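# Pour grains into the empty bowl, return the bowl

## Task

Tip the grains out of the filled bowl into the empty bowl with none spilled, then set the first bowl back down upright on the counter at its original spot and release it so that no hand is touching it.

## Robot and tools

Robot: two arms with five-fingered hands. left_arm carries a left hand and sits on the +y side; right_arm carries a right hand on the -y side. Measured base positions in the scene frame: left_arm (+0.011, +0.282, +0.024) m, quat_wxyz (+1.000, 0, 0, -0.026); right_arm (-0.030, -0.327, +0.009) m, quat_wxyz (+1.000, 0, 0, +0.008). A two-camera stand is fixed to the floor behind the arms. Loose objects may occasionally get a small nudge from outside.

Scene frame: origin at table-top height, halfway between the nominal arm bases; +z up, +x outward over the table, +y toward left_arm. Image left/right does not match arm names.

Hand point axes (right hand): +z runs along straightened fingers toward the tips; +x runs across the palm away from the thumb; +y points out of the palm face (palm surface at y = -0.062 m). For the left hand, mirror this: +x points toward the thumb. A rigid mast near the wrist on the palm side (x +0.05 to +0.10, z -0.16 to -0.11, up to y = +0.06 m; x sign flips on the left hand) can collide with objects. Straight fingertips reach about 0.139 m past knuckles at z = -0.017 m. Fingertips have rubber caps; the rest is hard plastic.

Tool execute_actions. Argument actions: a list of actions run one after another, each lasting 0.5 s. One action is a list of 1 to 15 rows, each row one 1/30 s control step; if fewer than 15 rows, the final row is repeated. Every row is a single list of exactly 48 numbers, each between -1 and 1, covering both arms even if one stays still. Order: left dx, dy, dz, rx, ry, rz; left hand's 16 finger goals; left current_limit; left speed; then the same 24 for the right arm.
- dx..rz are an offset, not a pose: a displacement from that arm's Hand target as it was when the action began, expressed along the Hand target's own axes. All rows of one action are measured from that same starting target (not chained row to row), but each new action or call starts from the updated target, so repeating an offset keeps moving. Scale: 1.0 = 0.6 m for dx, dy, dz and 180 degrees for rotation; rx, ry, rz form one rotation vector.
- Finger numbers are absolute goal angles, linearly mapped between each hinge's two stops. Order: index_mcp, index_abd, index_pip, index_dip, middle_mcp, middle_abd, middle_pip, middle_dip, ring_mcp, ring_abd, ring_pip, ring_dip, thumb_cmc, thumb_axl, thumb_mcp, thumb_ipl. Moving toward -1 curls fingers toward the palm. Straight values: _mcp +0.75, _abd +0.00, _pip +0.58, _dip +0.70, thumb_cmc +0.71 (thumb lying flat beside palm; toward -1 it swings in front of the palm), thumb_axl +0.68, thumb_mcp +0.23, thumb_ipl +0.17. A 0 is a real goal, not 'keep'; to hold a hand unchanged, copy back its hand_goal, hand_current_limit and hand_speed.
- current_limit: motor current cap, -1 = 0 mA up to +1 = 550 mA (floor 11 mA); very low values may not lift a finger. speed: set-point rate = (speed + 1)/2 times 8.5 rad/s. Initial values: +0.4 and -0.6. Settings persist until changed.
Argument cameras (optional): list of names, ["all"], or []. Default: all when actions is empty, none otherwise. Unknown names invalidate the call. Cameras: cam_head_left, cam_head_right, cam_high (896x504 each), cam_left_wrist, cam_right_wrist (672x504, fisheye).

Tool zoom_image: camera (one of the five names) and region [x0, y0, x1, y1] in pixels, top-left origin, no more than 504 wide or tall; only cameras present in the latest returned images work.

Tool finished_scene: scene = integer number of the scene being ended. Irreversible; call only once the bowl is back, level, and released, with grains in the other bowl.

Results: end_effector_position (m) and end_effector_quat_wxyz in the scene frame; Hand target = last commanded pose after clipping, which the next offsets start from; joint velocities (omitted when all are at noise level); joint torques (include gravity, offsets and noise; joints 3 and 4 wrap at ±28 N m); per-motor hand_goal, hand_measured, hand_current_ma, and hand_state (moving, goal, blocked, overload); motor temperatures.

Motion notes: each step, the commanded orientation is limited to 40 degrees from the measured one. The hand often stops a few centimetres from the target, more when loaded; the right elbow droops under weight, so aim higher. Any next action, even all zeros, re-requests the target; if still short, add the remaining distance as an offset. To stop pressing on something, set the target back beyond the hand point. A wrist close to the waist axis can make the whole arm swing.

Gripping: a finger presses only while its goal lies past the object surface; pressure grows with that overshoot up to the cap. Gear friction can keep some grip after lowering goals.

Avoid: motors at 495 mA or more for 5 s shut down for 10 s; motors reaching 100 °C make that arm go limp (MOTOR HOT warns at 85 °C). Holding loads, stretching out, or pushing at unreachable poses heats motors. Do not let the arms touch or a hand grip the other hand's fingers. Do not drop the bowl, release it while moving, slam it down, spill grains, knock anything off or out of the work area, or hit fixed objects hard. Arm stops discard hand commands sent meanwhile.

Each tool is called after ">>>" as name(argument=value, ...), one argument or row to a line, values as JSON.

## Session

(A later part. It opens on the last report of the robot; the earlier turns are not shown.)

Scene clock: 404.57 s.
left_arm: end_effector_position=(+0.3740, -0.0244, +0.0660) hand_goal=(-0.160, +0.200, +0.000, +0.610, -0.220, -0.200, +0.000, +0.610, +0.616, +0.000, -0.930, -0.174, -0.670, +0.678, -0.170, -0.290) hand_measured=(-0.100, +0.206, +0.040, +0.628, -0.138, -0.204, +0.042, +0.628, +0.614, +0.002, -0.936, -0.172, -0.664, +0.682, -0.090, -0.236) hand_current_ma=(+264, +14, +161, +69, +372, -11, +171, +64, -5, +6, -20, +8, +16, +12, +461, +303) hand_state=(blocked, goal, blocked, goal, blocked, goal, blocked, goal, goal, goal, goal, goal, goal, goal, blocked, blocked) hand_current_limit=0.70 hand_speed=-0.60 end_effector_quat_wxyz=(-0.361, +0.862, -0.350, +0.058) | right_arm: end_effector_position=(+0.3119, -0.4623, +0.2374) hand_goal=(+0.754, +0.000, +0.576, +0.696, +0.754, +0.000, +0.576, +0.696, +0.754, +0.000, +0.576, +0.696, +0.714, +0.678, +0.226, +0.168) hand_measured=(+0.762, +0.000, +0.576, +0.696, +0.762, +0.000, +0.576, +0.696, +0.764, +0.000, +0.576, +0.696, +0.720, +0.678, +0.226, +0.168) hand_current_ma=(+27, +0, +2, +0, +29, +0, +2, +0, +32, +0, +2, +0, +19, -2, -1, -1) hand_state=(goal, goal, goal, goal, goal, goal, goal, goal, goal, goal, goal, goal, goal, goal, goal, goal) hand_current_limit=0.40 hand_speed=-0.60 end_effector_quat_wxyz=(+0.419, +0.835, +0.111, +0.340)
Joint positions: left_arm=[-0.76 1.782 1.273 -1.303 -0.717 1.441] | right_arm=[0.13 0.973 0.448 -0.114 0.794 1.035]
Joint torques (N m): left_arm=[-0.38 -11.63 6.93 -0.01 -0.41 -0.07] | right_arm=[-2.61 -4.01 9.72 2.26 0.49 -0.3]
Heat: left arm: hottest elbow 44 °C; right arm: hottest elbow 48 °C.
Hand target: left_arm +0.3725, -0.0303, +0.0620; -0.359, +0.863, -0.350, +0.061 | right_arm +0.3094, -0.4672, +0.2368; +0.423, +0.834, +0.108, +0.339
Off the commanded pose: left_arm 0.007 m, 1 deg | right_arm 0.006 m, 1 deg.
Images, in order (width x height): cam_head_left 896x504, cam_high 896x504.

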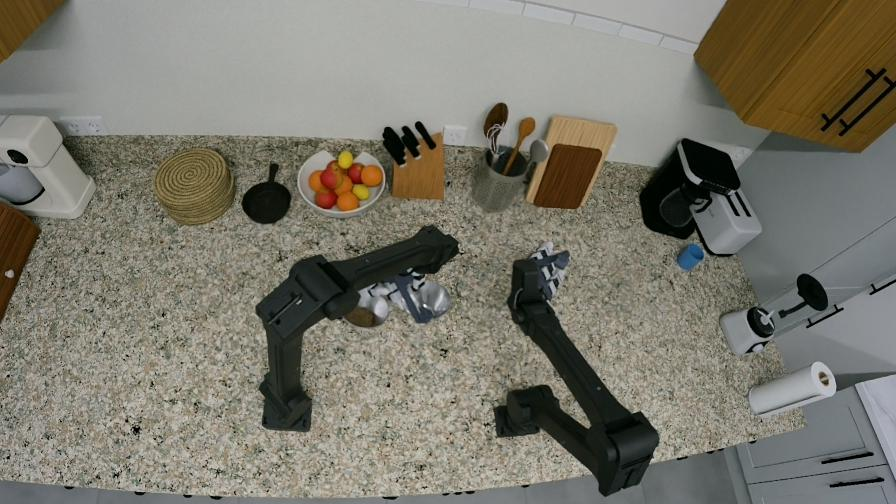

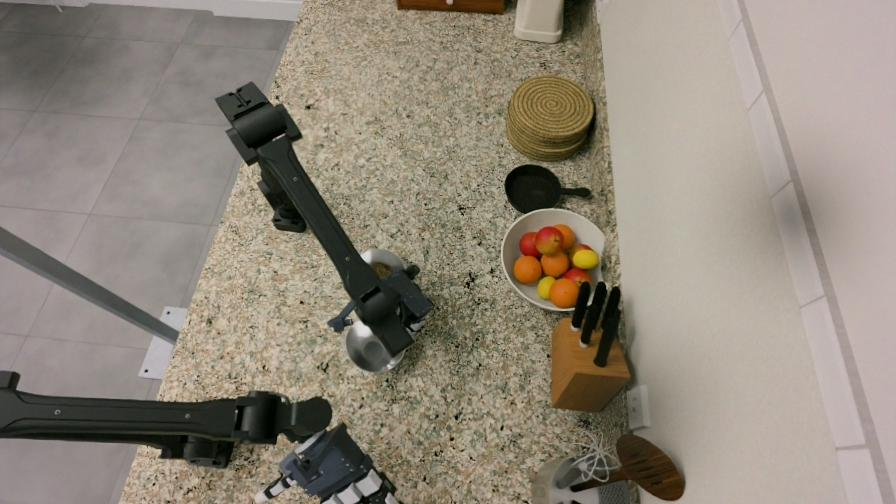

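>>> execute_actions(
  actions=[
    [[-0.0031,-0.011,-0.0121,0,0,0,-0.16,0.2,0,0.61,-0.22,-0.2,0,0.61,0.616,0,-0.93,-0.174,-0.671,0.678,-0.17,-0.29,0.7,-0.6,0,0,0,0,0,0,0.754,0,0.576,0.696,0.754,0,0.576,0.696,0.754,0,0.576,0.696,0.714,0.678,0.226,0.168,0.4,-0.6]],
    [[-0.0031,-0.011,-0.0121,0,0,0,-0.16,0.2,0,0.61,-0.22,-0.2,0,0.61,0.616,0,-0.93,-0.174,-0.671,0.678,-0.17,-0.29,0.7,-0.6,0,0,0,0,0,0,0.754,0,0.576,0.696,0.754,0,0.576,0.696,0.754,0,0.576,0.696,0.714,0.678,0.226,0.168,0.4,-0.6]],
    [[-0.0031,-0.011,-0.0121,0,0,0,-0.16,0.2,0,0.61,-0.22,-0.2,0,0.61,0.616,0,-0.93,-0.174,-0.671,0.678,-0.17,-0.29,0.7,-0.6,0,0,0,0,0,0,0.754,0,0.576,0.696,0.754,0,0.576,0.696,0.754,0,0.576,0.696,0.714,0.678,0.226,0.168,0.4,-0.6]],
  ],
  cameras=["cam_head_left","cam_high","cam_left_wrist"],
)

>>> zoom_image(
  camera="cam_head_left",
  region=[330, 265, 450, 345],
)

Scene clock: 433.67 s.
left_arm: end_effector_position=(+0.3650, -0.0150, +0.0743) hand_goal=(-0.160, +0.200, +0.000, +0.610, -0.220, -0.200, +0.000, +0.610, +0.616, +0.000, -0.930, -0.174, -0.670, +0.678, -0.170, -0.290) hand_measured=(-0.100, +0.206, +0.040, +0.628, -0.138, -0.204, +0.042, +0.628, +0.614, +0.000, -0.932, -0.172, -0.664, +0.682, -0.090, -0.236) hand_current_ma=(+264, +14, +161, +69, +372, -11, +171, +64, -6, +2, -8, +8, +17, +12, +461, +303) hand_state=(blocked, goal, blocked, goal, blocked, goal, blocked, goal, goal, goal, goal, goal, goal, goal, blocked, blocked) hand_current_limit=0.70 hand_speed=-0.60 end_effector_quat_wxyz=(-0.369, +0.858, -0.356, +0.040) | right_arm: end_effector_position=(+0.3119, -0.4623, +0.2374) hand_goal=(+0.754, +0.000, +0.576, +0.696, +0.754, +0.000, +0.576, +0.696, +0.754, +0.000, +0.576, +0.696, +0.714, +0.678, +0.226, +0.168) hand_measured=(+0.762, +0.000, +0.576, +0.696, +0.762, +0.000, +0.576, +0.696, +0.764, +0.000, +0.576, +0.696, +0.720, +0.678, +0.226, +0.168) hand_current_ma=(+27, +0, +2, +0, +29, +0, +2, +0, +32, +0, +2, +0, +19, -2, -1, -1) hand_state=(goal, goal, goal, goal, goal, goal, goal, goal, goal, goal, goal, goal, goal, goal, goal, goal) hand_current_limit=0.40 hand_speed=-0.60 end_effector_quat_wxyz=(+0.419, +0.835, +0.111, +0.340)
Joint positions: left_arm=[-0.76 1.768 1.273 -1.358 -0.716 1.44] | right_arm=[0.13 0.973 0.448 -0.114 0.794 1.035]
Joint torques (N m): left_arm=[-0.21 -13.33 9.4 -0.62 -0.41 -0.05] | right_arm=[-2.26 -4.37 9.73 2.22 0.48 -0.31]
Motor temperatures (°C): left_arm=[26 37 42 28 27 29] | right_arm=[28 29 48 27 29 28]
Heat: left arm: hottest elbow 42 °C; right arm: hottest elbow 48 °C.
Hand target: left_arm +0.3717, -0.0294, +0.0920; -0.359, +0.863, -0.350, +0.061 | right_arm +0.3094, -0.4672, +0.2368; +0.423, +0.834, +0.108, +0.339
Off the commanded pose: left_arm 0.024 m, 3 deg | right_arm 0.006 m, 1 deg.
Images, in order (width x height): cam_head_left 896x504, cam_high 896x504, cam_left_wrist 672x504.

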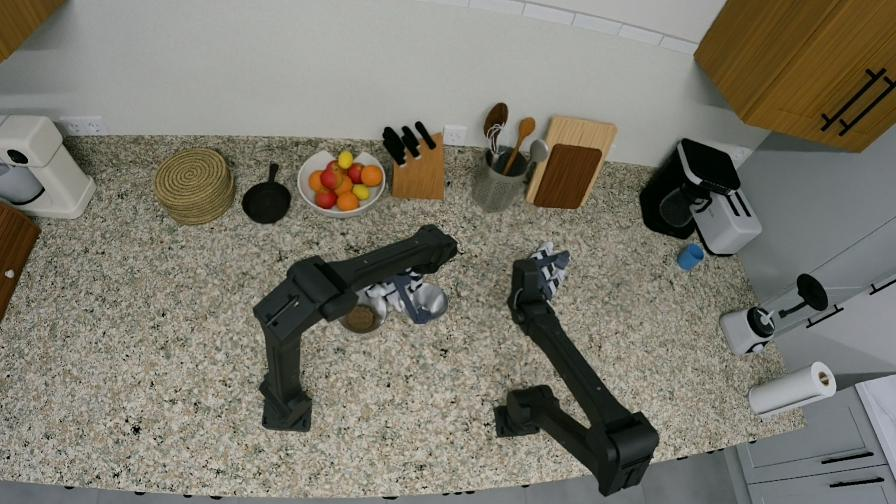

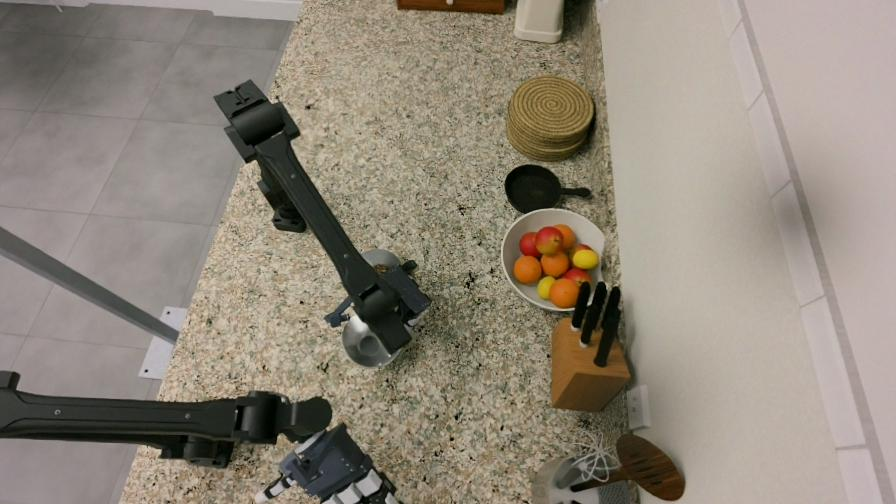

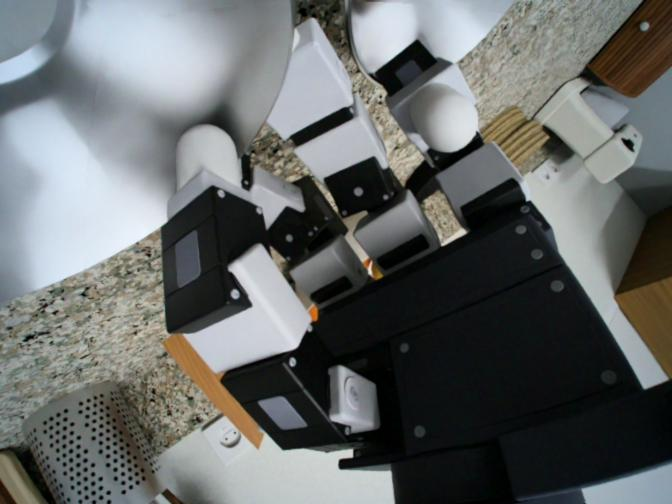

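Scaled by 4.200.

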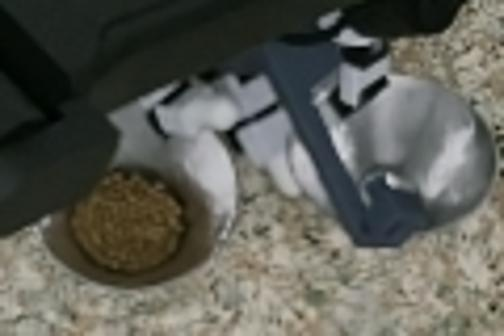

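>>> execute_actions(
  actions=[
    [[-0.0111,-0.0383,-0.0426,0,0,0,-0.16,0.2,0,0.61,-0.22,-0.2,0,0.61,0.616,0,-0.93,-0.174,-0.671,0.678,-0.17,-0.29,0.7,-0.6,0,0,0,0,0,0,0.754,0,0.576,0.696,0.754,0,0.576,0.696,0.754,0,0.576,0.696,0.714,0.678,0.226,0.168,0.4,-0.6]],
    [[0.0267,-0.0003,-0.005,0.0089,0.0405,0.0449,-0.16,0.2,0,0.61,-0.22,-0.2,0,0.61,0.616,0,-0.93,-0.174,-0.671,0.678,-0.17,-0.29,0.7,-0.6,0,0,0,0,0,0,0.754,0,0.576,0.696,0.754,0,0.576,0.696,0.754,0,0.576,0.696,0.714,0.678,0.226,0.168,0.4,-0.6]],
    [[0.0268,-0.0042,-0.0015,0.0089,0.0405,0.0449,-0.16,0.2,0,0.61,-0.22,-0.2,0,0.61,0.616,0,-0.93,-0.174,-0.671,0.678,-0.17,-0.29,0.7,-0.6,0,0,0,0,0,0,0.754,0,0.576,0.696,0.754,0,0.576,0.696,0.754,0,0.576,0.696,0.714,0.678,0.226,0.168,0.4,-0.6]],
    [[0.0259,-0.0079,0.002,0.0089,0.0405,0.0449,-0.16,0.2,0,0.61,-0.22,-0.2,0,0.61,0.616,0,-0.93,-0.174,-0.671,0.678,-0.17,-0.29,0.7,-0.6,0,0,0,0,0,0,0.754,0,0.576,0.696,0.754,0,0.576,0.696,0.754,0,0.576,0.696,0.714,0.678,0.226,0.168,0.4,-0.6]],
  ],
  cameras=["cam_head_left","cam_high","cam_left_wrist"],
)

>>> zoom_image(
  camera="cam_head_left",
  region=[330, 245, 460, 345],
)

>>> zoom_image(
  camera="cam_high",
  region=[330, 230, 430, 370],
)

Scene clock: 458.97 s.
left_arm: end_effector_position=(+0.4002, -0.0541, +0.1152) hand_goal=(-0.160, +0.200, +0.000, +0.610, -0.220, -0.200, +0.000, +0.610, +0.616, +0.000, -0.930, -0.174, -0.670, +0.678, -0.170, -0.290) hand_measured=(-0.100, +0.206, +0.042, +0.630, -0.140, -0.202, +0.042, +0.628, +0.614, +0.000, -0.930, -0.172, -0.664, +0.682, -0.090, -0.236) hand_current_ma=(+269, +16, +164, +71, +370, -6, +171, +64, -6, +2, -1, +8, +18, +13, +461, +303) hand_state=(blocked, goal, blocked, goal, blocked, goal, blocked, goal, goal, goal, goal, goal, goal, goal, blocked, blocked) hand_current_limit=0.70 hand_speed=-0.60 end_effector_quat_wxyz=(-0.347, +0.753, -0.544, +0.130) | right_arm: end_effector_position=(+0.3119, -0.4623, +0.2374) hand_goal=(+0.754, +0.000, +0.576, +0.696, +0.754, +0.000, +0.576, +0.696, +0.754, +0.000, +0.576, +0.696, +0.714, +0.678, +0.226, +0.168) hand_measured=(+0.762, +0.000, +0.576, +0.696, +0.762, +0.000, +0.576, +0.696, +0.764, +0.000, +0.576, +0.696, +0.720, +0.678, +0.226, +0.168) hand_current_ma=(+27, +0, +2, +0, +29, +0, +2, +0, +32, +0, +2, +0, +19, -2, -1, -1) hand_state=(goal, goal, goal, goal, goal, goal, goal, goal, goal, goal, goal, goal, goal, goal, goal, goal) hand_current_limit=0.40 hand_speed=-0.60 end_effector_quat_wxyz=(+0.419, +0.835, +0.111, +0.340)
Joint positions: left_arm=[-0.767 1.702 1.308 -1.021 -0.746 2.065] | right_arm=[0.13 0.973 0.448 -0.114 0.794 1.035]
Joint torques (N m): left_arm=[-0.15 -13.16 9.2 0.72 -0.49 0.18] | right_arm=[-1.9 -4.19 9.74 2.15 0.49 -0.32]
Heat: left arm: hottest elbow 43 °C; right arm: hottest elbow 49 °C.
Hand target: left_arm +0.4036, -0.0644, +0.1269; -0.327, +0.728, -0.580, +0.160 | right_arm +0.3094, -0.4672, +0.2368; +0.423, +0.834, +0.108, +0.339
Off the commanded pose: left_arm 0.016 m, 7 deg | right_arm 0.006 m, 1 deg.
joint sent to its limit (left arm) — joint 6 (wrist roll), upper limit. The joint targets are off in orientation, not in position.
Images, in order (width x height): cam_head_left 896x504, cam_high 896x504, cam_left_wrist 672x504.

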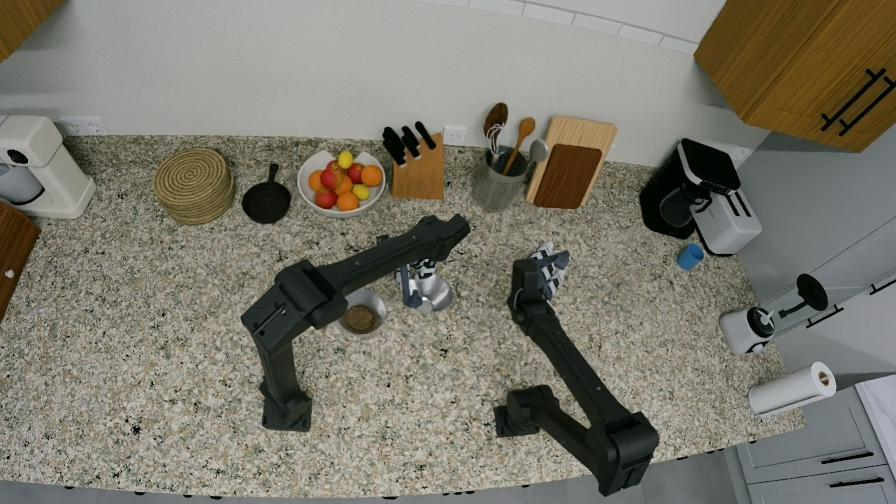

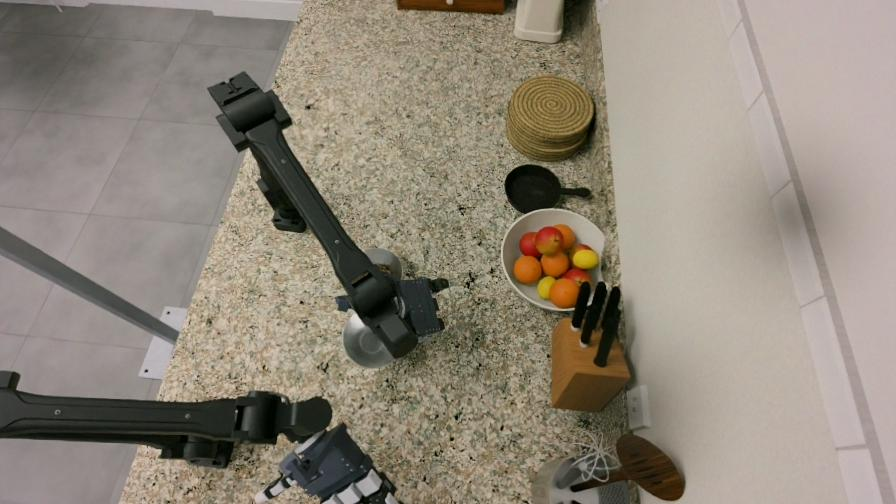

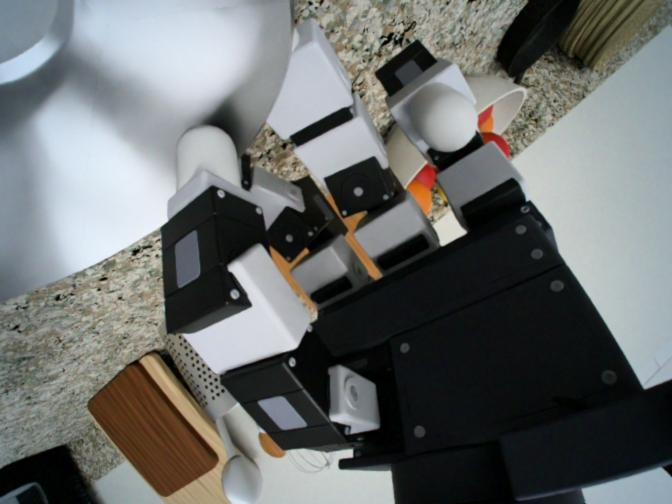

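Scaled by 3.877.

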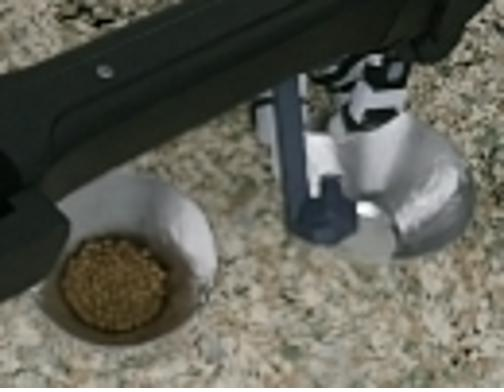

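Scaled by 3.600.

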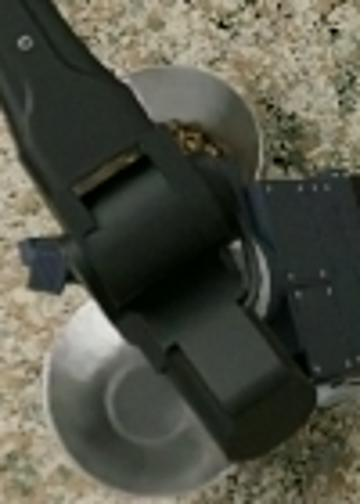

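>>> zoom_image(
  camera="cam_high",
  region=[335, 300, 405, 370],
)

>>> zoom_image(
  camera="cam_head_left",
  region=[400, 265, 460, 325],
)

Scaled by 7.200.

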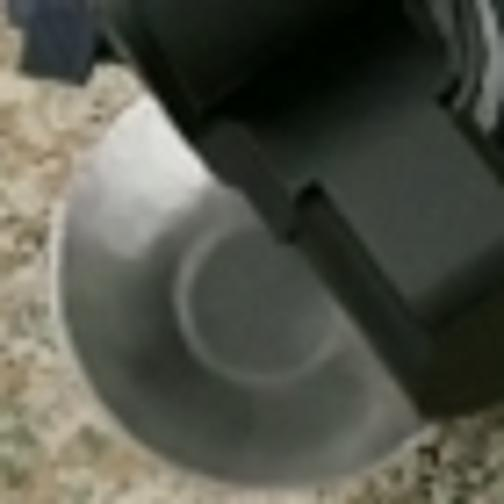

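Scaled by 8.400.

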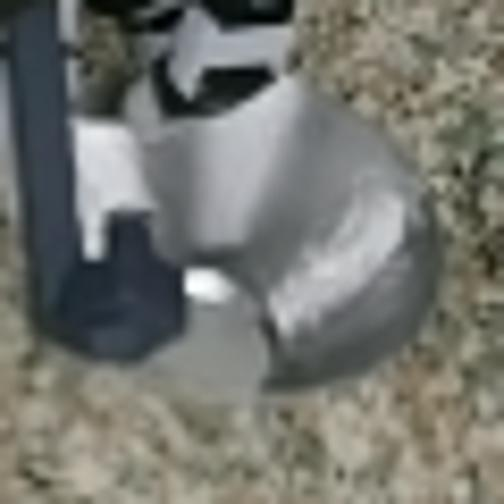

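>>> execute_actions(
  actions=[
    [[0,0,0,0.0353,0.0065,-0.0286,-0.16,0.2,0,0.61,-0.22,-0.2,0,0.61,0.616,0,-0.93,-0.174,-0.671,0.678,-0.17,-0.29,0.7,-0.6,0,0,0,0,0,0,0.754,0,0.576,0.696,0.754,0,0.576,0.696,0.754,0,0.576,0.696,0.714,0.678,0.226,0.168,0.4,-0.6]],
    [[0,0,0,0.0353,0.0065,-0.0286,-0.16,0.2,0,0.61,-0.22,-0.2,0,0.61,0.616,0,-0.93,-0.174,-0.671,0.678,-0.17,-0.29,0.7,-0.6,0,0,0,0,0,0,0.754,0,0.576,0.696,0.754,0,0.576,0.696,0.754,0,0.576,0.696,0.714,0.678,0.226,0.168,0.4,-0.6]],
  ],
  cameras=["cam_head_left","cam_high"],
)

>>> zoom_image(
  camera="cam_high",
  region=[335, 300, 405, 370],
)

>>> zoom_image(
  camera="cam_head_left",
  region=[395, 265, 455, 325],
)

Scene clock: 493.30 s.
left_arm: end_effector_position=(+0.4018, -0.0567, +0.1130) hand_goal=(-0.160, +0.200, +0.000, +0.610, -0.220, -0.200, +0.000, +0.610, +0.616, +0.000, -0.930, -0.174, -0.670, +0.678, -0.170, -0.290) hand_measured=(-0.098, +0.206, +0.042, +0.630, -0.140, -0.202, +0.042, +0.628, +0.614, +0.000, -0.930, -0.172, -0.664, +0.682, -0.090, -0.236) hand_current_ma=(+278, +15, +169, +74, +364, -5, +171, +64, -7, +2, -1, +8, +19, +13, +461, +303) hand_state=(blocked, goal, blocked, goal, blocked, goal, blocked, goal, goal, goal, goal, goal, goal, goal, blocked, blocked) hand_current_limit=0.70 hand_speed=-0.60 end_effector_quat_wxyz=(-0.383, +0.738, -0.498, +0.246) | right_arm: end_effector_position=(+0.3119, -0.4623, +0.2374) hand_goal=(+0.754, +0.000, +0.576, +0.696, +0.754, +0.000, +0.576, +0.696, +0.754, +0.000, +0.576, +0.696, +0.714, +0.678, +0.226, +0.168) hand_measured=(+0.762, +0.000, +0.576, +0.696, +0.762, +0.000, +0.576, +0.696, +0.764, +0.000, +0.576, +0.696, +0.720, +0.678, +0.226, +0.168) hand_current_ma=(+27, +0, +2, +0, +29, +0, +2, +0, +32, +0, +2, +0, +19, -2, -1, -1) hand_state=(goal, goal, goal, goal, goal, goal, goal, goal, goal, goal, goal, goal, goal, goal, goal, goal) hand_current_limit=0.40 hand_speed=-0.60 end_effector_quat_wxyz=(+0.419, +0.835, +0.111, +0.340)
Joint positions: left_arm=[-0.818 1.598 1.11 -0.702 -0.888 2.071] | right_arm=[0.13 0.973 0.448 -0.114 0.794 1.035]
Joint torques (N m): left_arm=[-0.03 -12.4 8.23 1.29 -0.82 0.05] | right_arm=[-2.26 -3.9 9.63 2.28 0.49 -0.31]
Heat: left arm: hottest elbow 44 °C; right arm: hottest elbow 49 °C.
Hand target: left_arm +0.4037, -0.0645, +0.1270; -0.378, +0.734, -0.498, +0.267 | right_arm +0.3094, -0.4672, +0.2368; +0.423, +0.834, +0.108, +0.339
Off the commanded pose: left_arm 0.016 m, 3 deg | right_arm 0.006 m, 1 deg.
joint sent to its limit (left arm) — joint 6 (wrist roll), upper limit. The joint targets still meet the commanded pose.
Images, in order (width x height): cam_head_left 896x504, cam_high 896x504.

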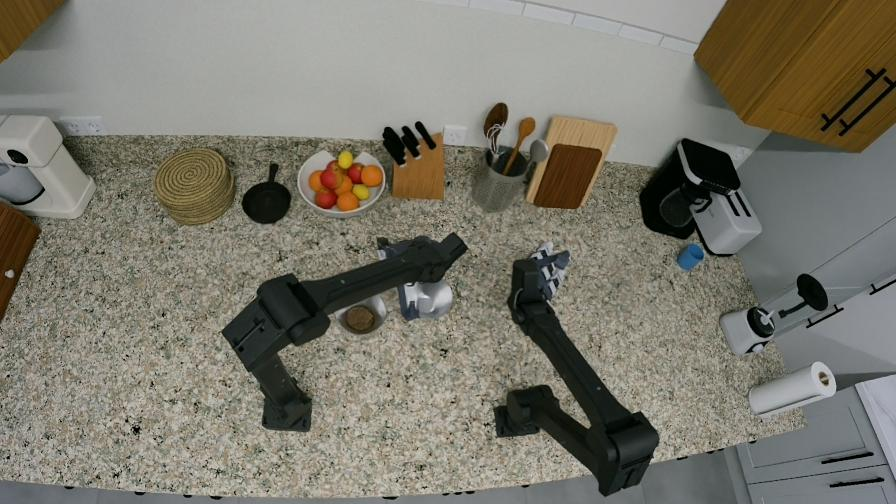

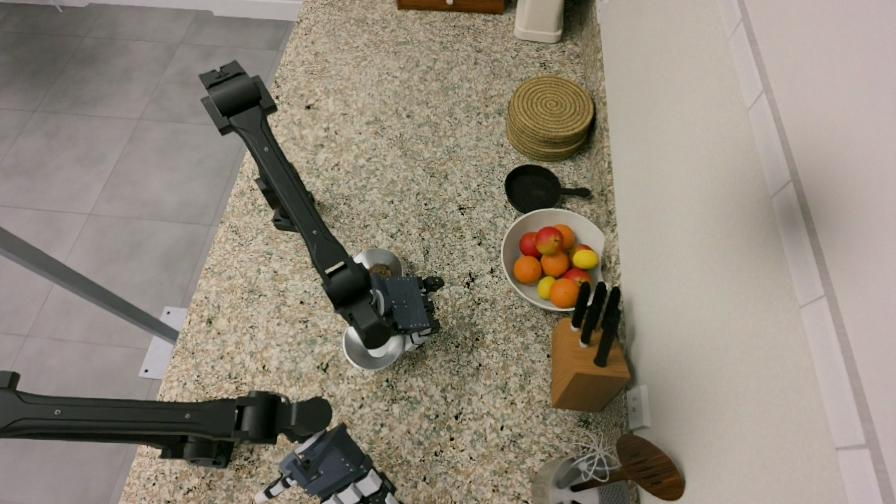

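Scaled by 7.200.

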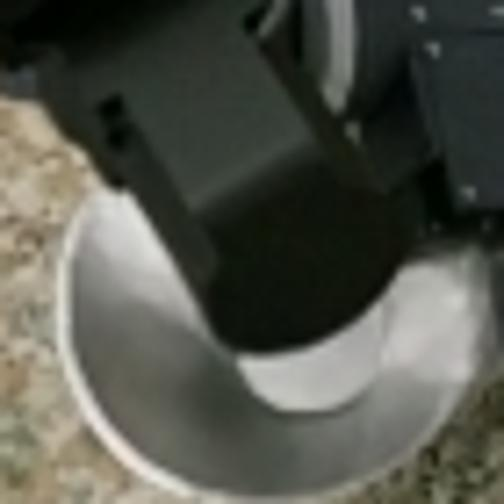

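Scaled by 8.400.

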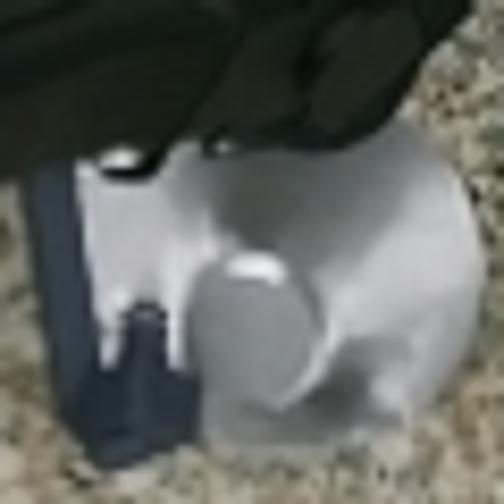

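>>> execute_actions(
  actions=[
    [[-0.0005,0.0301,0.021,0,0,0,-0.16,0.2,0,0.61,-0.22,-0.2,0,0.61,0.616,0,-0.93,-0.174,-0.671,0.678,-0.17,-0.29,0.7,-0.6,0,0,0,0,0,0,0.754,0,0.576,0.696,0.754,0,0.576,0.696,0.754,0,0.576,0.696,0.714,0.678,0.226,0.168,0.4,-0.6]],
  ],
  cameras=["cam_head_left","cam_high"],
)

>>> zoom_image(
  camera="cam_high",
  region=[335, 300, 405, 370],
)

>>> zoom_image(
  camera="cam_head_left",
  region=[395, 265, 455, 325],
)

>>> zoom_image(
  camera="cam_head_left",
  region=[330, 265, 420, 345],
)

Scene clock: 511.10 s.
left_arm: end_effector_position=(+0.4021, -0.0568, +0.1019) hand_goal=(-0.160, +0.200, +0.000, +0.610, -0.220, -0.200, +0.000, +0.610, +0.616, +0.000, -0.930, -0.174, -0.670, +0.678, -0.170, -0.290) hand_measured=(-0.098, +0.206, +0.042, +0.630, -0.140, -0.202, +0.042, +0.628, +0.614, +0.000, -0.930, -0.172, -0.664, +0.682, -0.090, -0.236) hand_current_ma=(+278, +15, +169, +74, +364, -5, +171, +64, -7, +2, -1, +8, +19, +13, +461, +303) hand_state=(blocked, goal, blocked, goal, blocked, goal, blocked, goal, goal, goal, goal, goal, goal, goal, blocked, blocked) hand_current_limit=0.70 hand_speed=-0.60 end_effector_quat_wxyz=(-0.381, +0.739, -0.493, +0.255) | right_arm: end_effector_position=(+0.3119, -0.4623, +0.2374) hand_goal=(+0.754, +0.000, +0.576, +0.696, +0.754, +0.000, +0.576, +0.696, +0.754, +0.000, +0.576, +0.696, +0.714, +0.678, +0.226, +0.168) hand_measured=(+0.762, +0.000, +0.576, +0.696, +0.762, +0.000, +0.576, +0.696, +0.764, +0.000, +0.576, +0.696, +0.720, +0.678, +0.226, +0.168) hand_current_ma=(+27, +0, +2, +0, +29, +0, +2, +0, +32, +0, +2, +0, +19, -2, -1, -1) hand_state=(goal, goal, goal, goal, goal, goal, goal, goal, goal, goal, goal, goal, goal, goal, goal, goal) hand_current_limit=0.40 hand_speed=-0.60 end_effector_quat_wxyz=(+0.419, +0.835, +0.111, +0.340)
Joint positions: left_arm=[-0.818 1.603 1.078 -0.643 -0.889 2.072] | right_arm=[0.13 0.973 0.448 -0.114 0.794 1.035]
Joint torques (N m): left_arm=[-0.03 -10.7 8.2 1.37 -0.78 0.05] | right_arm=[-2.14 -3.9 9.65 2.24 0.5 -0.28]
Heat: left arm: hottest elbow 43 °C; right arm: hottest elbow 49 °C.
Hand target: left_arm +0.4037, -0.0644, +0.1051; -0.378, +0.734, -0.498, +0.267 | right_arm +0.3094, -0.4672, +0.2368; +0.423, +0.834, +0.108, +0.339
Off the commanded pose: left_arm 0.008 m, 2 deg | right_arm 0.006 m, 1 deg.
joint sent to its limit (left arm) — joint 6 (wrist roll), upper limit. The joint targets still meet the commanded pose.
Images, in order (width x height): cam_head_left 896x504, cam_high 896x504.

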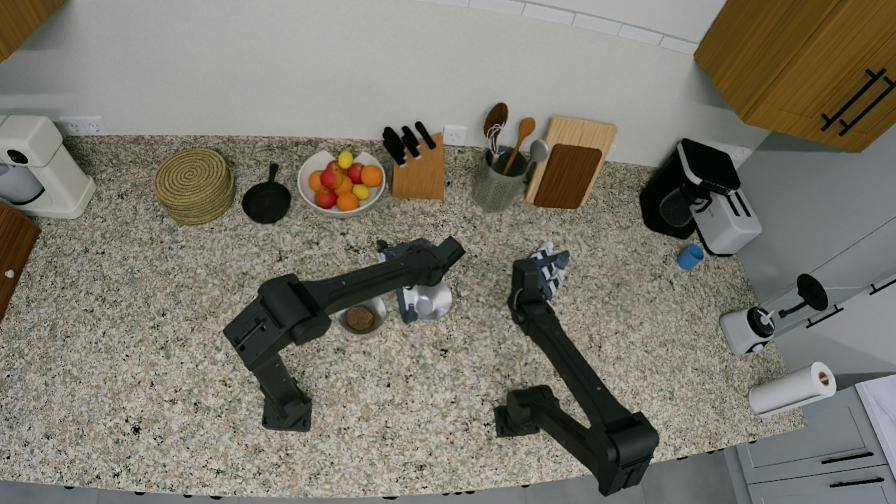

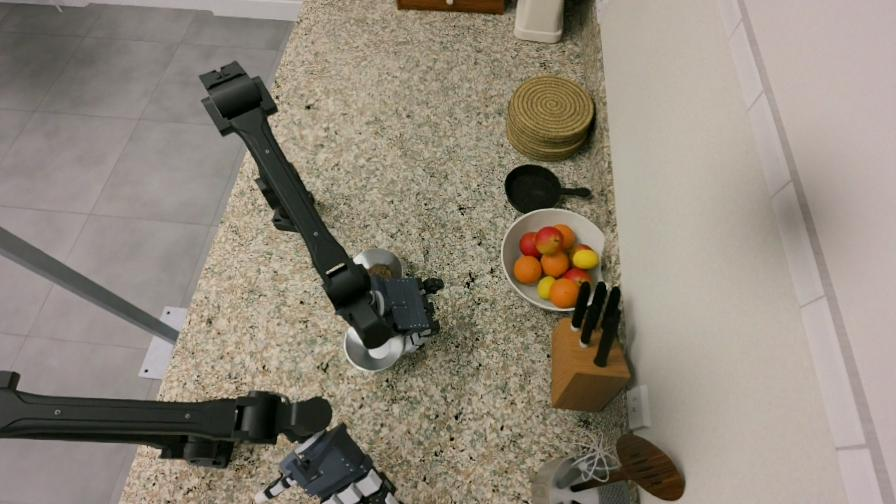

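Scaled by 7.200.

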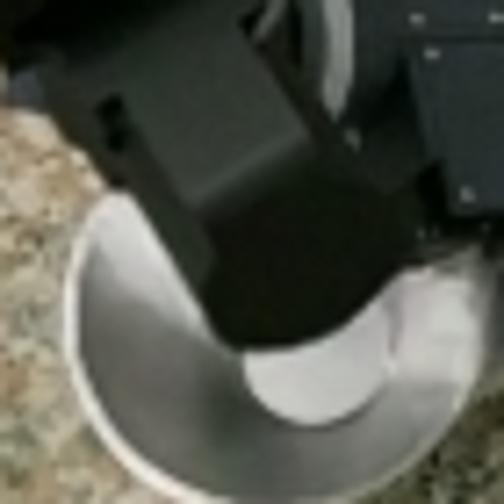

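Scaled by 8.400.

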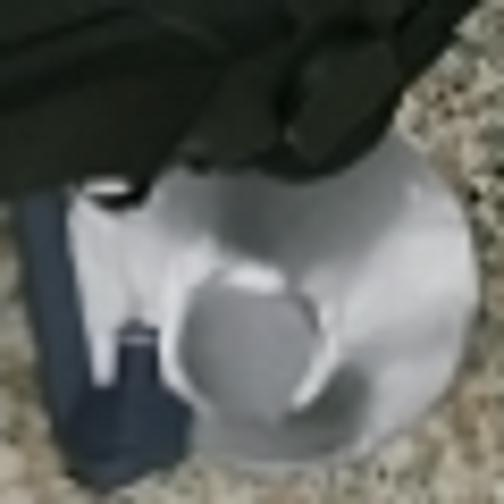

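Scaled by 5.600.

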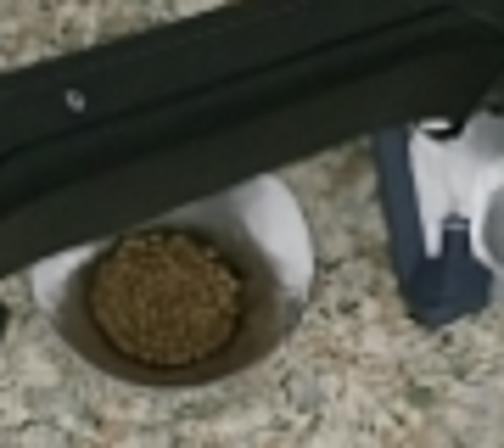

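>>> execute_actions(
  actions=[
    [[-0.002,0.0151,0.012,0,0,0,-0.16,0.2,0,0.61,-0.22,-0.2,0,0.61,0.616,0,-0.93,-0.174,-0.671,0.678,-0.17,-0.29,0.7,-0.6,0,0,0,0,0,0,0.754,0,0.576,0.696,0.754,0,0.576,0.696,0.754,0,0.576,0.696,0.714,0.678,0.226,0.168,0.4,-0.6]],
  ],
  cameras=["cam_head_left","cam_high"],
)

>>> zoom_image(
  camera="cam_high",
  region=[335, 300, 405, 380],
)

>>> zoom_image(
  camera="cam_head_left",
  region=[395, 265, 455, 325],
)

Scene clock: 519.57 s.
left_arm: end_effector_position=(+0.4014, -0.0560, +0.0891) hand_goal=(-0.160, +0.200, +0.000, +0.610, -0.220, -0.200, +0.000, +0.610, +0.616, +0.000, -0.930, -0.174, -0.670, +0.678, -0.170, -0.290) hand_measured=(-0.098, +0.206, +0.042, +0.630, -0.140, -0.202, +0.042, +0.628, +0.614, +0.000, -0.930, -0.172, -0.664, +0.682, -0.090, -0.236) hand_current_ma=(+278, +15, +169, +74, +364, -5, +171, +64, -7, +2, -1, +8, +19, +13, +461, +303) hand_state=(blocked, goal, blocked, goal, blocked, goal, blocked, goal, goal, goal, goal, goal, goal, goal, blocked, blocked) hand_current_limit=0.70 hand_speed=-0.60 end_effector_quat_wxyz=(-0.381, +0.739, -0.494, +0.254) | right_arm: end_effector_position=(+0.3119, -0.4623, +0.2374) hand_goal=(+0.754, +0.000, +0.576, +0.696, +0.754, +0.000, +0.576, +0.696, +0.754, +0.000, +0.576, +0.696, +0.714, +0.678, +0.226, +0.168) hand_measured=(+0.762, +0.000, +0.576, +0.696, +0.762, +0.000, +0.576, +0.696, +0.764, +0.000, +0.576, +0.696, +0.720, +0.678, +0.226, +0.168) hand_current_ma=(+27, +0, +2, +0, +29, +0, +2, +0, +32, +0, +2, +0, +19, -2, -1, -1) hand_state=(goal, goal, goal, goal, goal, goal, goal, goal, goal, goal, goal, goal, goal, goal, goal, goal) hand_current_limit=0.40 hand_speed=-0.60 end_effector_quat_wxyz=(+0.419, +0.835, +0.111, +0.340)
Joint positions: left_arm=[-0.818 1.62 1.061 -0.611 -0.889 2.072] | right_arm=[0.13 0.973 0.448 -0.114 0.794 1.035]
Joint torques (N m): left_arm=[0.03 -11.16 8.1 1.37 -0.79 0.03] | right_arm=[-2.08 -3.9 9.62 2.18 0.48 -0.3]
Heat: left arm: hottest elbow 44 °C; right arm: hottest elbow 49 °C.
Hand target: left_arm +0.4039, -0.0632, +0.0933; -0.378, +0.734, -0.498, +0.267 | right_arm +0.3094, -0.4672, +0.2368; +0.423, +0.834, +0.108, +0.339
Off the commanded pose: left_arm 0.009 m, 2 deg | right_arm 0.006 m, 1 deg.
joint sent to its limit (left arm) — joint 6 (wrist roll), upper limit. The joint targets still meet the commanded pose.
Images, in order (width x height): cam_head_left 896x504, cam_high 896x504.

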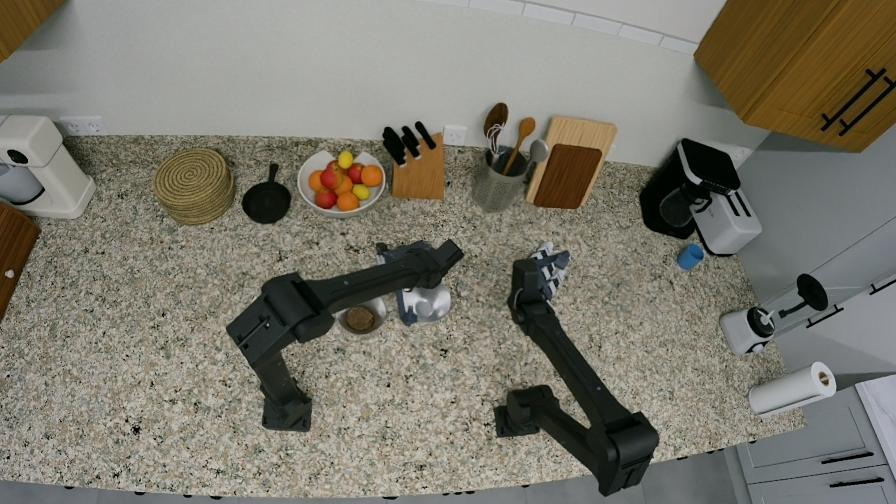

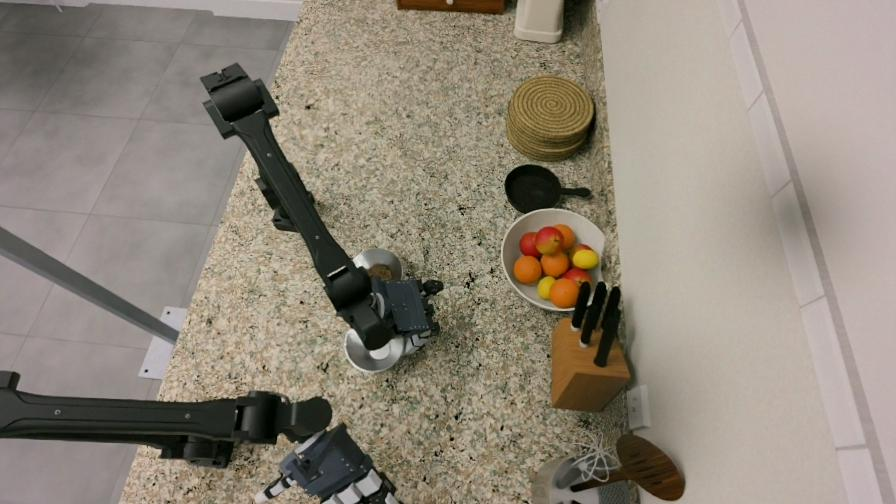

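Scaled by 6.300.

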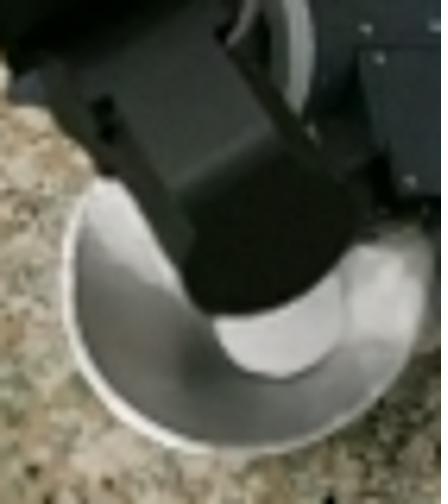

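Scaled by 8.400.

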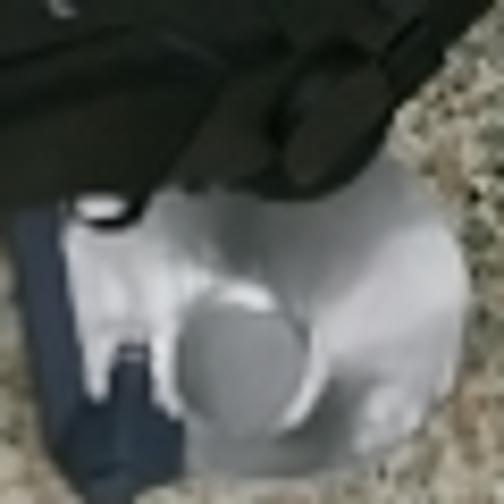

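>>> execute_actions(
  actions=[
    [[-0.0001,0.0082,0.0057,0,0,0,-0.16,0.2,0,0.61,-0.22,-0.2,0,0.61,0.616,0,-0.93,-0.174,-0.671,0.678,-0.17,-0.29,0.7,-0.6,0,0,0,0,0,0,0.754,0,0.576,0.696,0.754,0,0.576,0.696,0.754,0,0.576,0.696,0.714,0.678,0.226,0.168,0.4,-0.6]],
  ],
  cameras=["cam_head_left","cam_left_wrist"],
)

>>> zoom_image(
  camera="cam_head_left",
  region=[395, 265, 455, 325],
)

Scene clock: 527.57 s.
left_arm: end_effector_position=(+0.4019, -0.0566, +0.0850) hand_goal=(-0.160, +0.200, +0.000, +0.610, -0.220, -0.200, +0.000, +0.610, +0.616, +0.000, -0.930, -0.174, -0.670, +0.678, -0.170, -0.290) hand_measured=(-0.098, +0.206, +0.042, +0.630, -0.140, -0.202, +0.042, +0.628, +0.614, +0.000, -0.930, -0.172, -0.664, +0.682, -0.090, -0.236) hand_current_ma=(+278, +15, +169, +74, +364, -5, +171, +64, -7, +2, -1, +8, +19, +13, +461, +303) hand_state=(blocked, goal, blocked, goal, blocked, goal, blocked, goal, goal, goal, goal, goal, goal, goal, blocked, blocked) hand_current_limit=0.70 hand_speed=-0.60 end_effector_quat_wxyz=(-0.381, +0.739, -0.493, +0.256) | right_arm: end_effector_position=(+0.3119, -0.4623, +0.2374) hand_goal=(+0.754, +0.000, +0.576, +0.696, +0.754, +0.000, +0.576, +0.696, +0.754, +0.000, +0.576, +0.696, +0.714, +0.678, +0.226, +0.168) hand_measured=(+0.762, +0.000, +0.576, +0.696, +0.762, +0.000, +0.576, +0.696, +0.764, +0.000, +0.576, +0.696, +0.720, +0.678, +0.226, +0.168) hand_current_ma=(+27, +0, +2, +0, +29, +0, +2, +0, +32, +0, +2, +0, +19, -2, -1, -1) hand_state=(goal, goal, goal, goal, goal, goal, goal, goal, goal, goal, goal, goal, goal, goal, goal, goal) hand_current_limit=0.40 hand_speed=-0.60 end_effector_quat_wxyz=(+0.419, +0.835, +0.111, +0.340)
Joint positions: left_arm=[-0.818 1.626 1.055 -0.595 -0.889 2.072] | right_arm=[0.13 0.973 0.448 -0.114 0.794 1.035]
Joint torques (N m): left_arm=[-0.09 -10.81 7.92 1.37 -0.77 0.04] | right_arm=[-2.14 -4.07 9.68 2.35 0.49 -0.31]
Heat: left arm: hottest elbow 44 °C; right arm: hottest elbow 49 °C.
Hand target: left_arm +0.4040, -0.0633, +0.0874; -0.378, +0.734, -0.498, +0.267 | right_arm +0.3094, -0.4672, +0.2368; +0.423, +0.834, +0.108, +0.339
Off the commanded pose: left_arm 0.007 m, 2 deg | right_arm 0.006 m, 1 deg.
joint sent to its limit (left arm) — joint 6 (wrist roll), upper limit. The joint targets still meet the commanded pose.
Images, in order (width x height): cam_head_left 896x504, cam_left_wrist 672x504.

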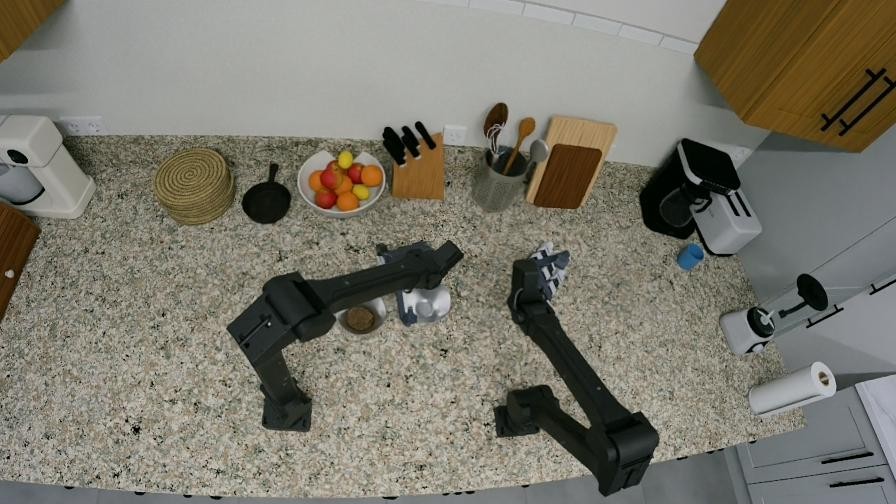

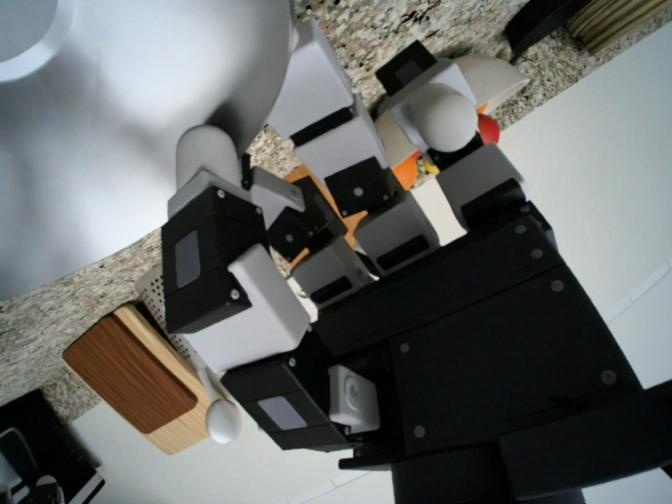

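Scaled by 8.400.

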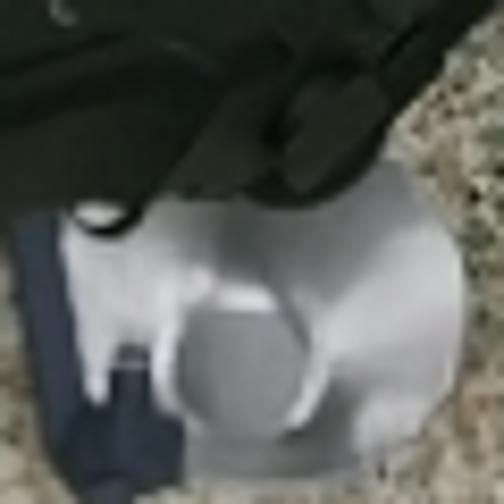

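>>> execute_actions(
  actions=[
    [[-0.0001,0.0082,0.0057,0,0,0,-0.16,0.2,0,0.61,-0.22,-0.2,0,0.61,0.616,0,-0.93,-0.174,-0.671,0.678,-0.17,-0.29,0.7,-0.6,0,0,0,0,0,0,0.754,0,0.576,0.696,0.754,0,0.576,0.696,0.754,0,0.576,0.696,0.714,0.678,0.226,0.168,0.4,-0.6]],
  ],
  cameras=["cam_head_left","cam_left_wrist"],
)

>>> zoom_image(
  camera="cam_head_left",
  region=[395, 265, 455, 325],
)

Scene clock: 532.17 s.
left_arm: end_effector_position=(+0.4018, -0.0565, +0.0786) hand_goal=(-0.160, +0.200, +0.000, +0.610, -0.220, -0.200, +0.000, +0.610, +0.616, +0.000, -0.930, -0.174, -0.670, +0.678, -0.170, -0.290) hand_measured=(-0.098, +0.206, +0.042, +0.630, -0.140, -0.202, +0.042, +0.628, +0.614, +0.000, -0.930, -0.172, -0.664, +0.682, -0.090, -0.236) hand_current_ma=(+278, +15, +169, +74, +364, -5, +171, +64, -7, +2, -1, +8, +19, +13, +461, +303) hand_state=(blocked, goal, blocked, goal, blocked, goal, blocked, goal, goal, goal, goal, goal, goal, goal, blocked, blocked) hand_current_limit=0.70 hand_speed=-0.60 end_effector_quat_wxyz=(-0.381, +0.739, -0.494, +0.255) | right_arm: end_effector_position=(+0.3119, -0.4623, +0.2374) hand_goal=(+0.754, +0.000, +0.576, +0.696, +0.754, +0.000, +0.576, +0.696, +0.754, +0.000, +0.576, +0.696, +0.714, +0.678, +0.226, +0.168) hand_measured=(+0.762, +0.000, +0.576, +0.696, +0.762, +0.000, +0.576, +0.696, +0.764, +0.000, +0.576, +0.696, +0.720, +0.678, +0.226, +0.168) hand_current_ma=(+27, +0, +2, +0, +29, +0, +2, +0, +32, +0, +2, +0, +19, -2, -1, -1) hand_state=(goal, goal, goal, goal, goal, goal, goal, goal, goal, goal, goal, goal, goal, goal, goal, goal) hand_current_limit=0.40 hand_speed=-0.60 end_effector_quat_wxyz=(+0.419, +0.835, +0.111, +0.340)
Joint positions: left_arm=[-0.818 1.636 1.048 -0.579 -0.889 2.072] | right_arm=[0.13 0.973 0.448 -0.114 0.794 1.035]
Joint torques (N m): left_arm=[-0.03 -10.7 7.9 1.39 -0.79 0.04] | right_arm=[-2.26 -4.48 9.68 2.32 0.49 -0.29]
Heat: left arm: hottest elbow 43 °C; right arm: hottest elbow 49 °C.
Hand target: left_arm +0.4040, -0.0633, +0.0814; -0.378, +0.734, -0.498, +0.267 | right_arm +0.3094, -0.4672, +0.2368; +0.423, +0.834, +0.108, +0.339
Off the commanded pose: left_arm 0.008 m, 2 deg | right_arm 0.006 m, 1 deg.
joint sent to its limit (left arm) — joint 6 (wrist roll), upper limit. The joint targets still meet the commanded pose.
Images, in order (width x height): cam_head_left 896x504, cam_left_wrist 672x504.

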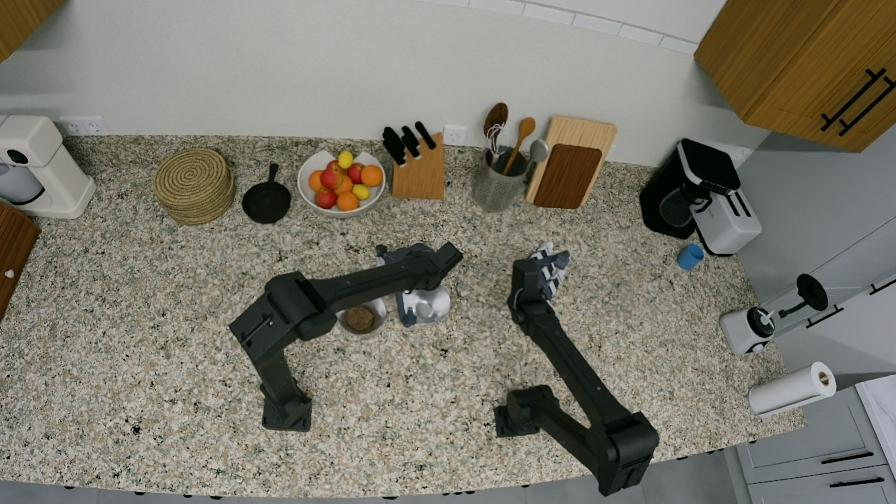

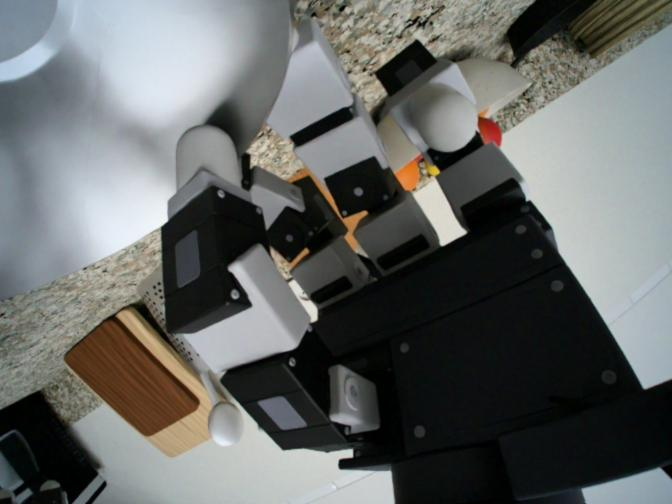

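Scaled by 8.400.

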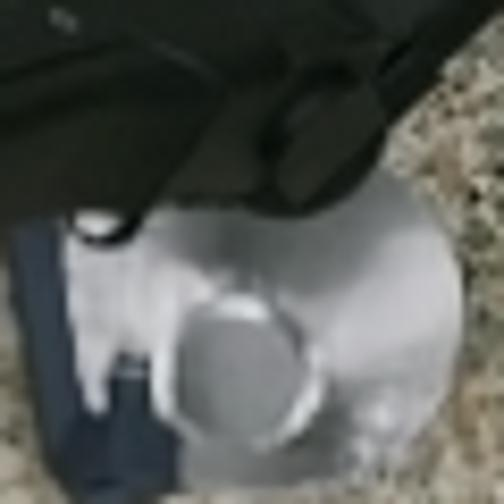

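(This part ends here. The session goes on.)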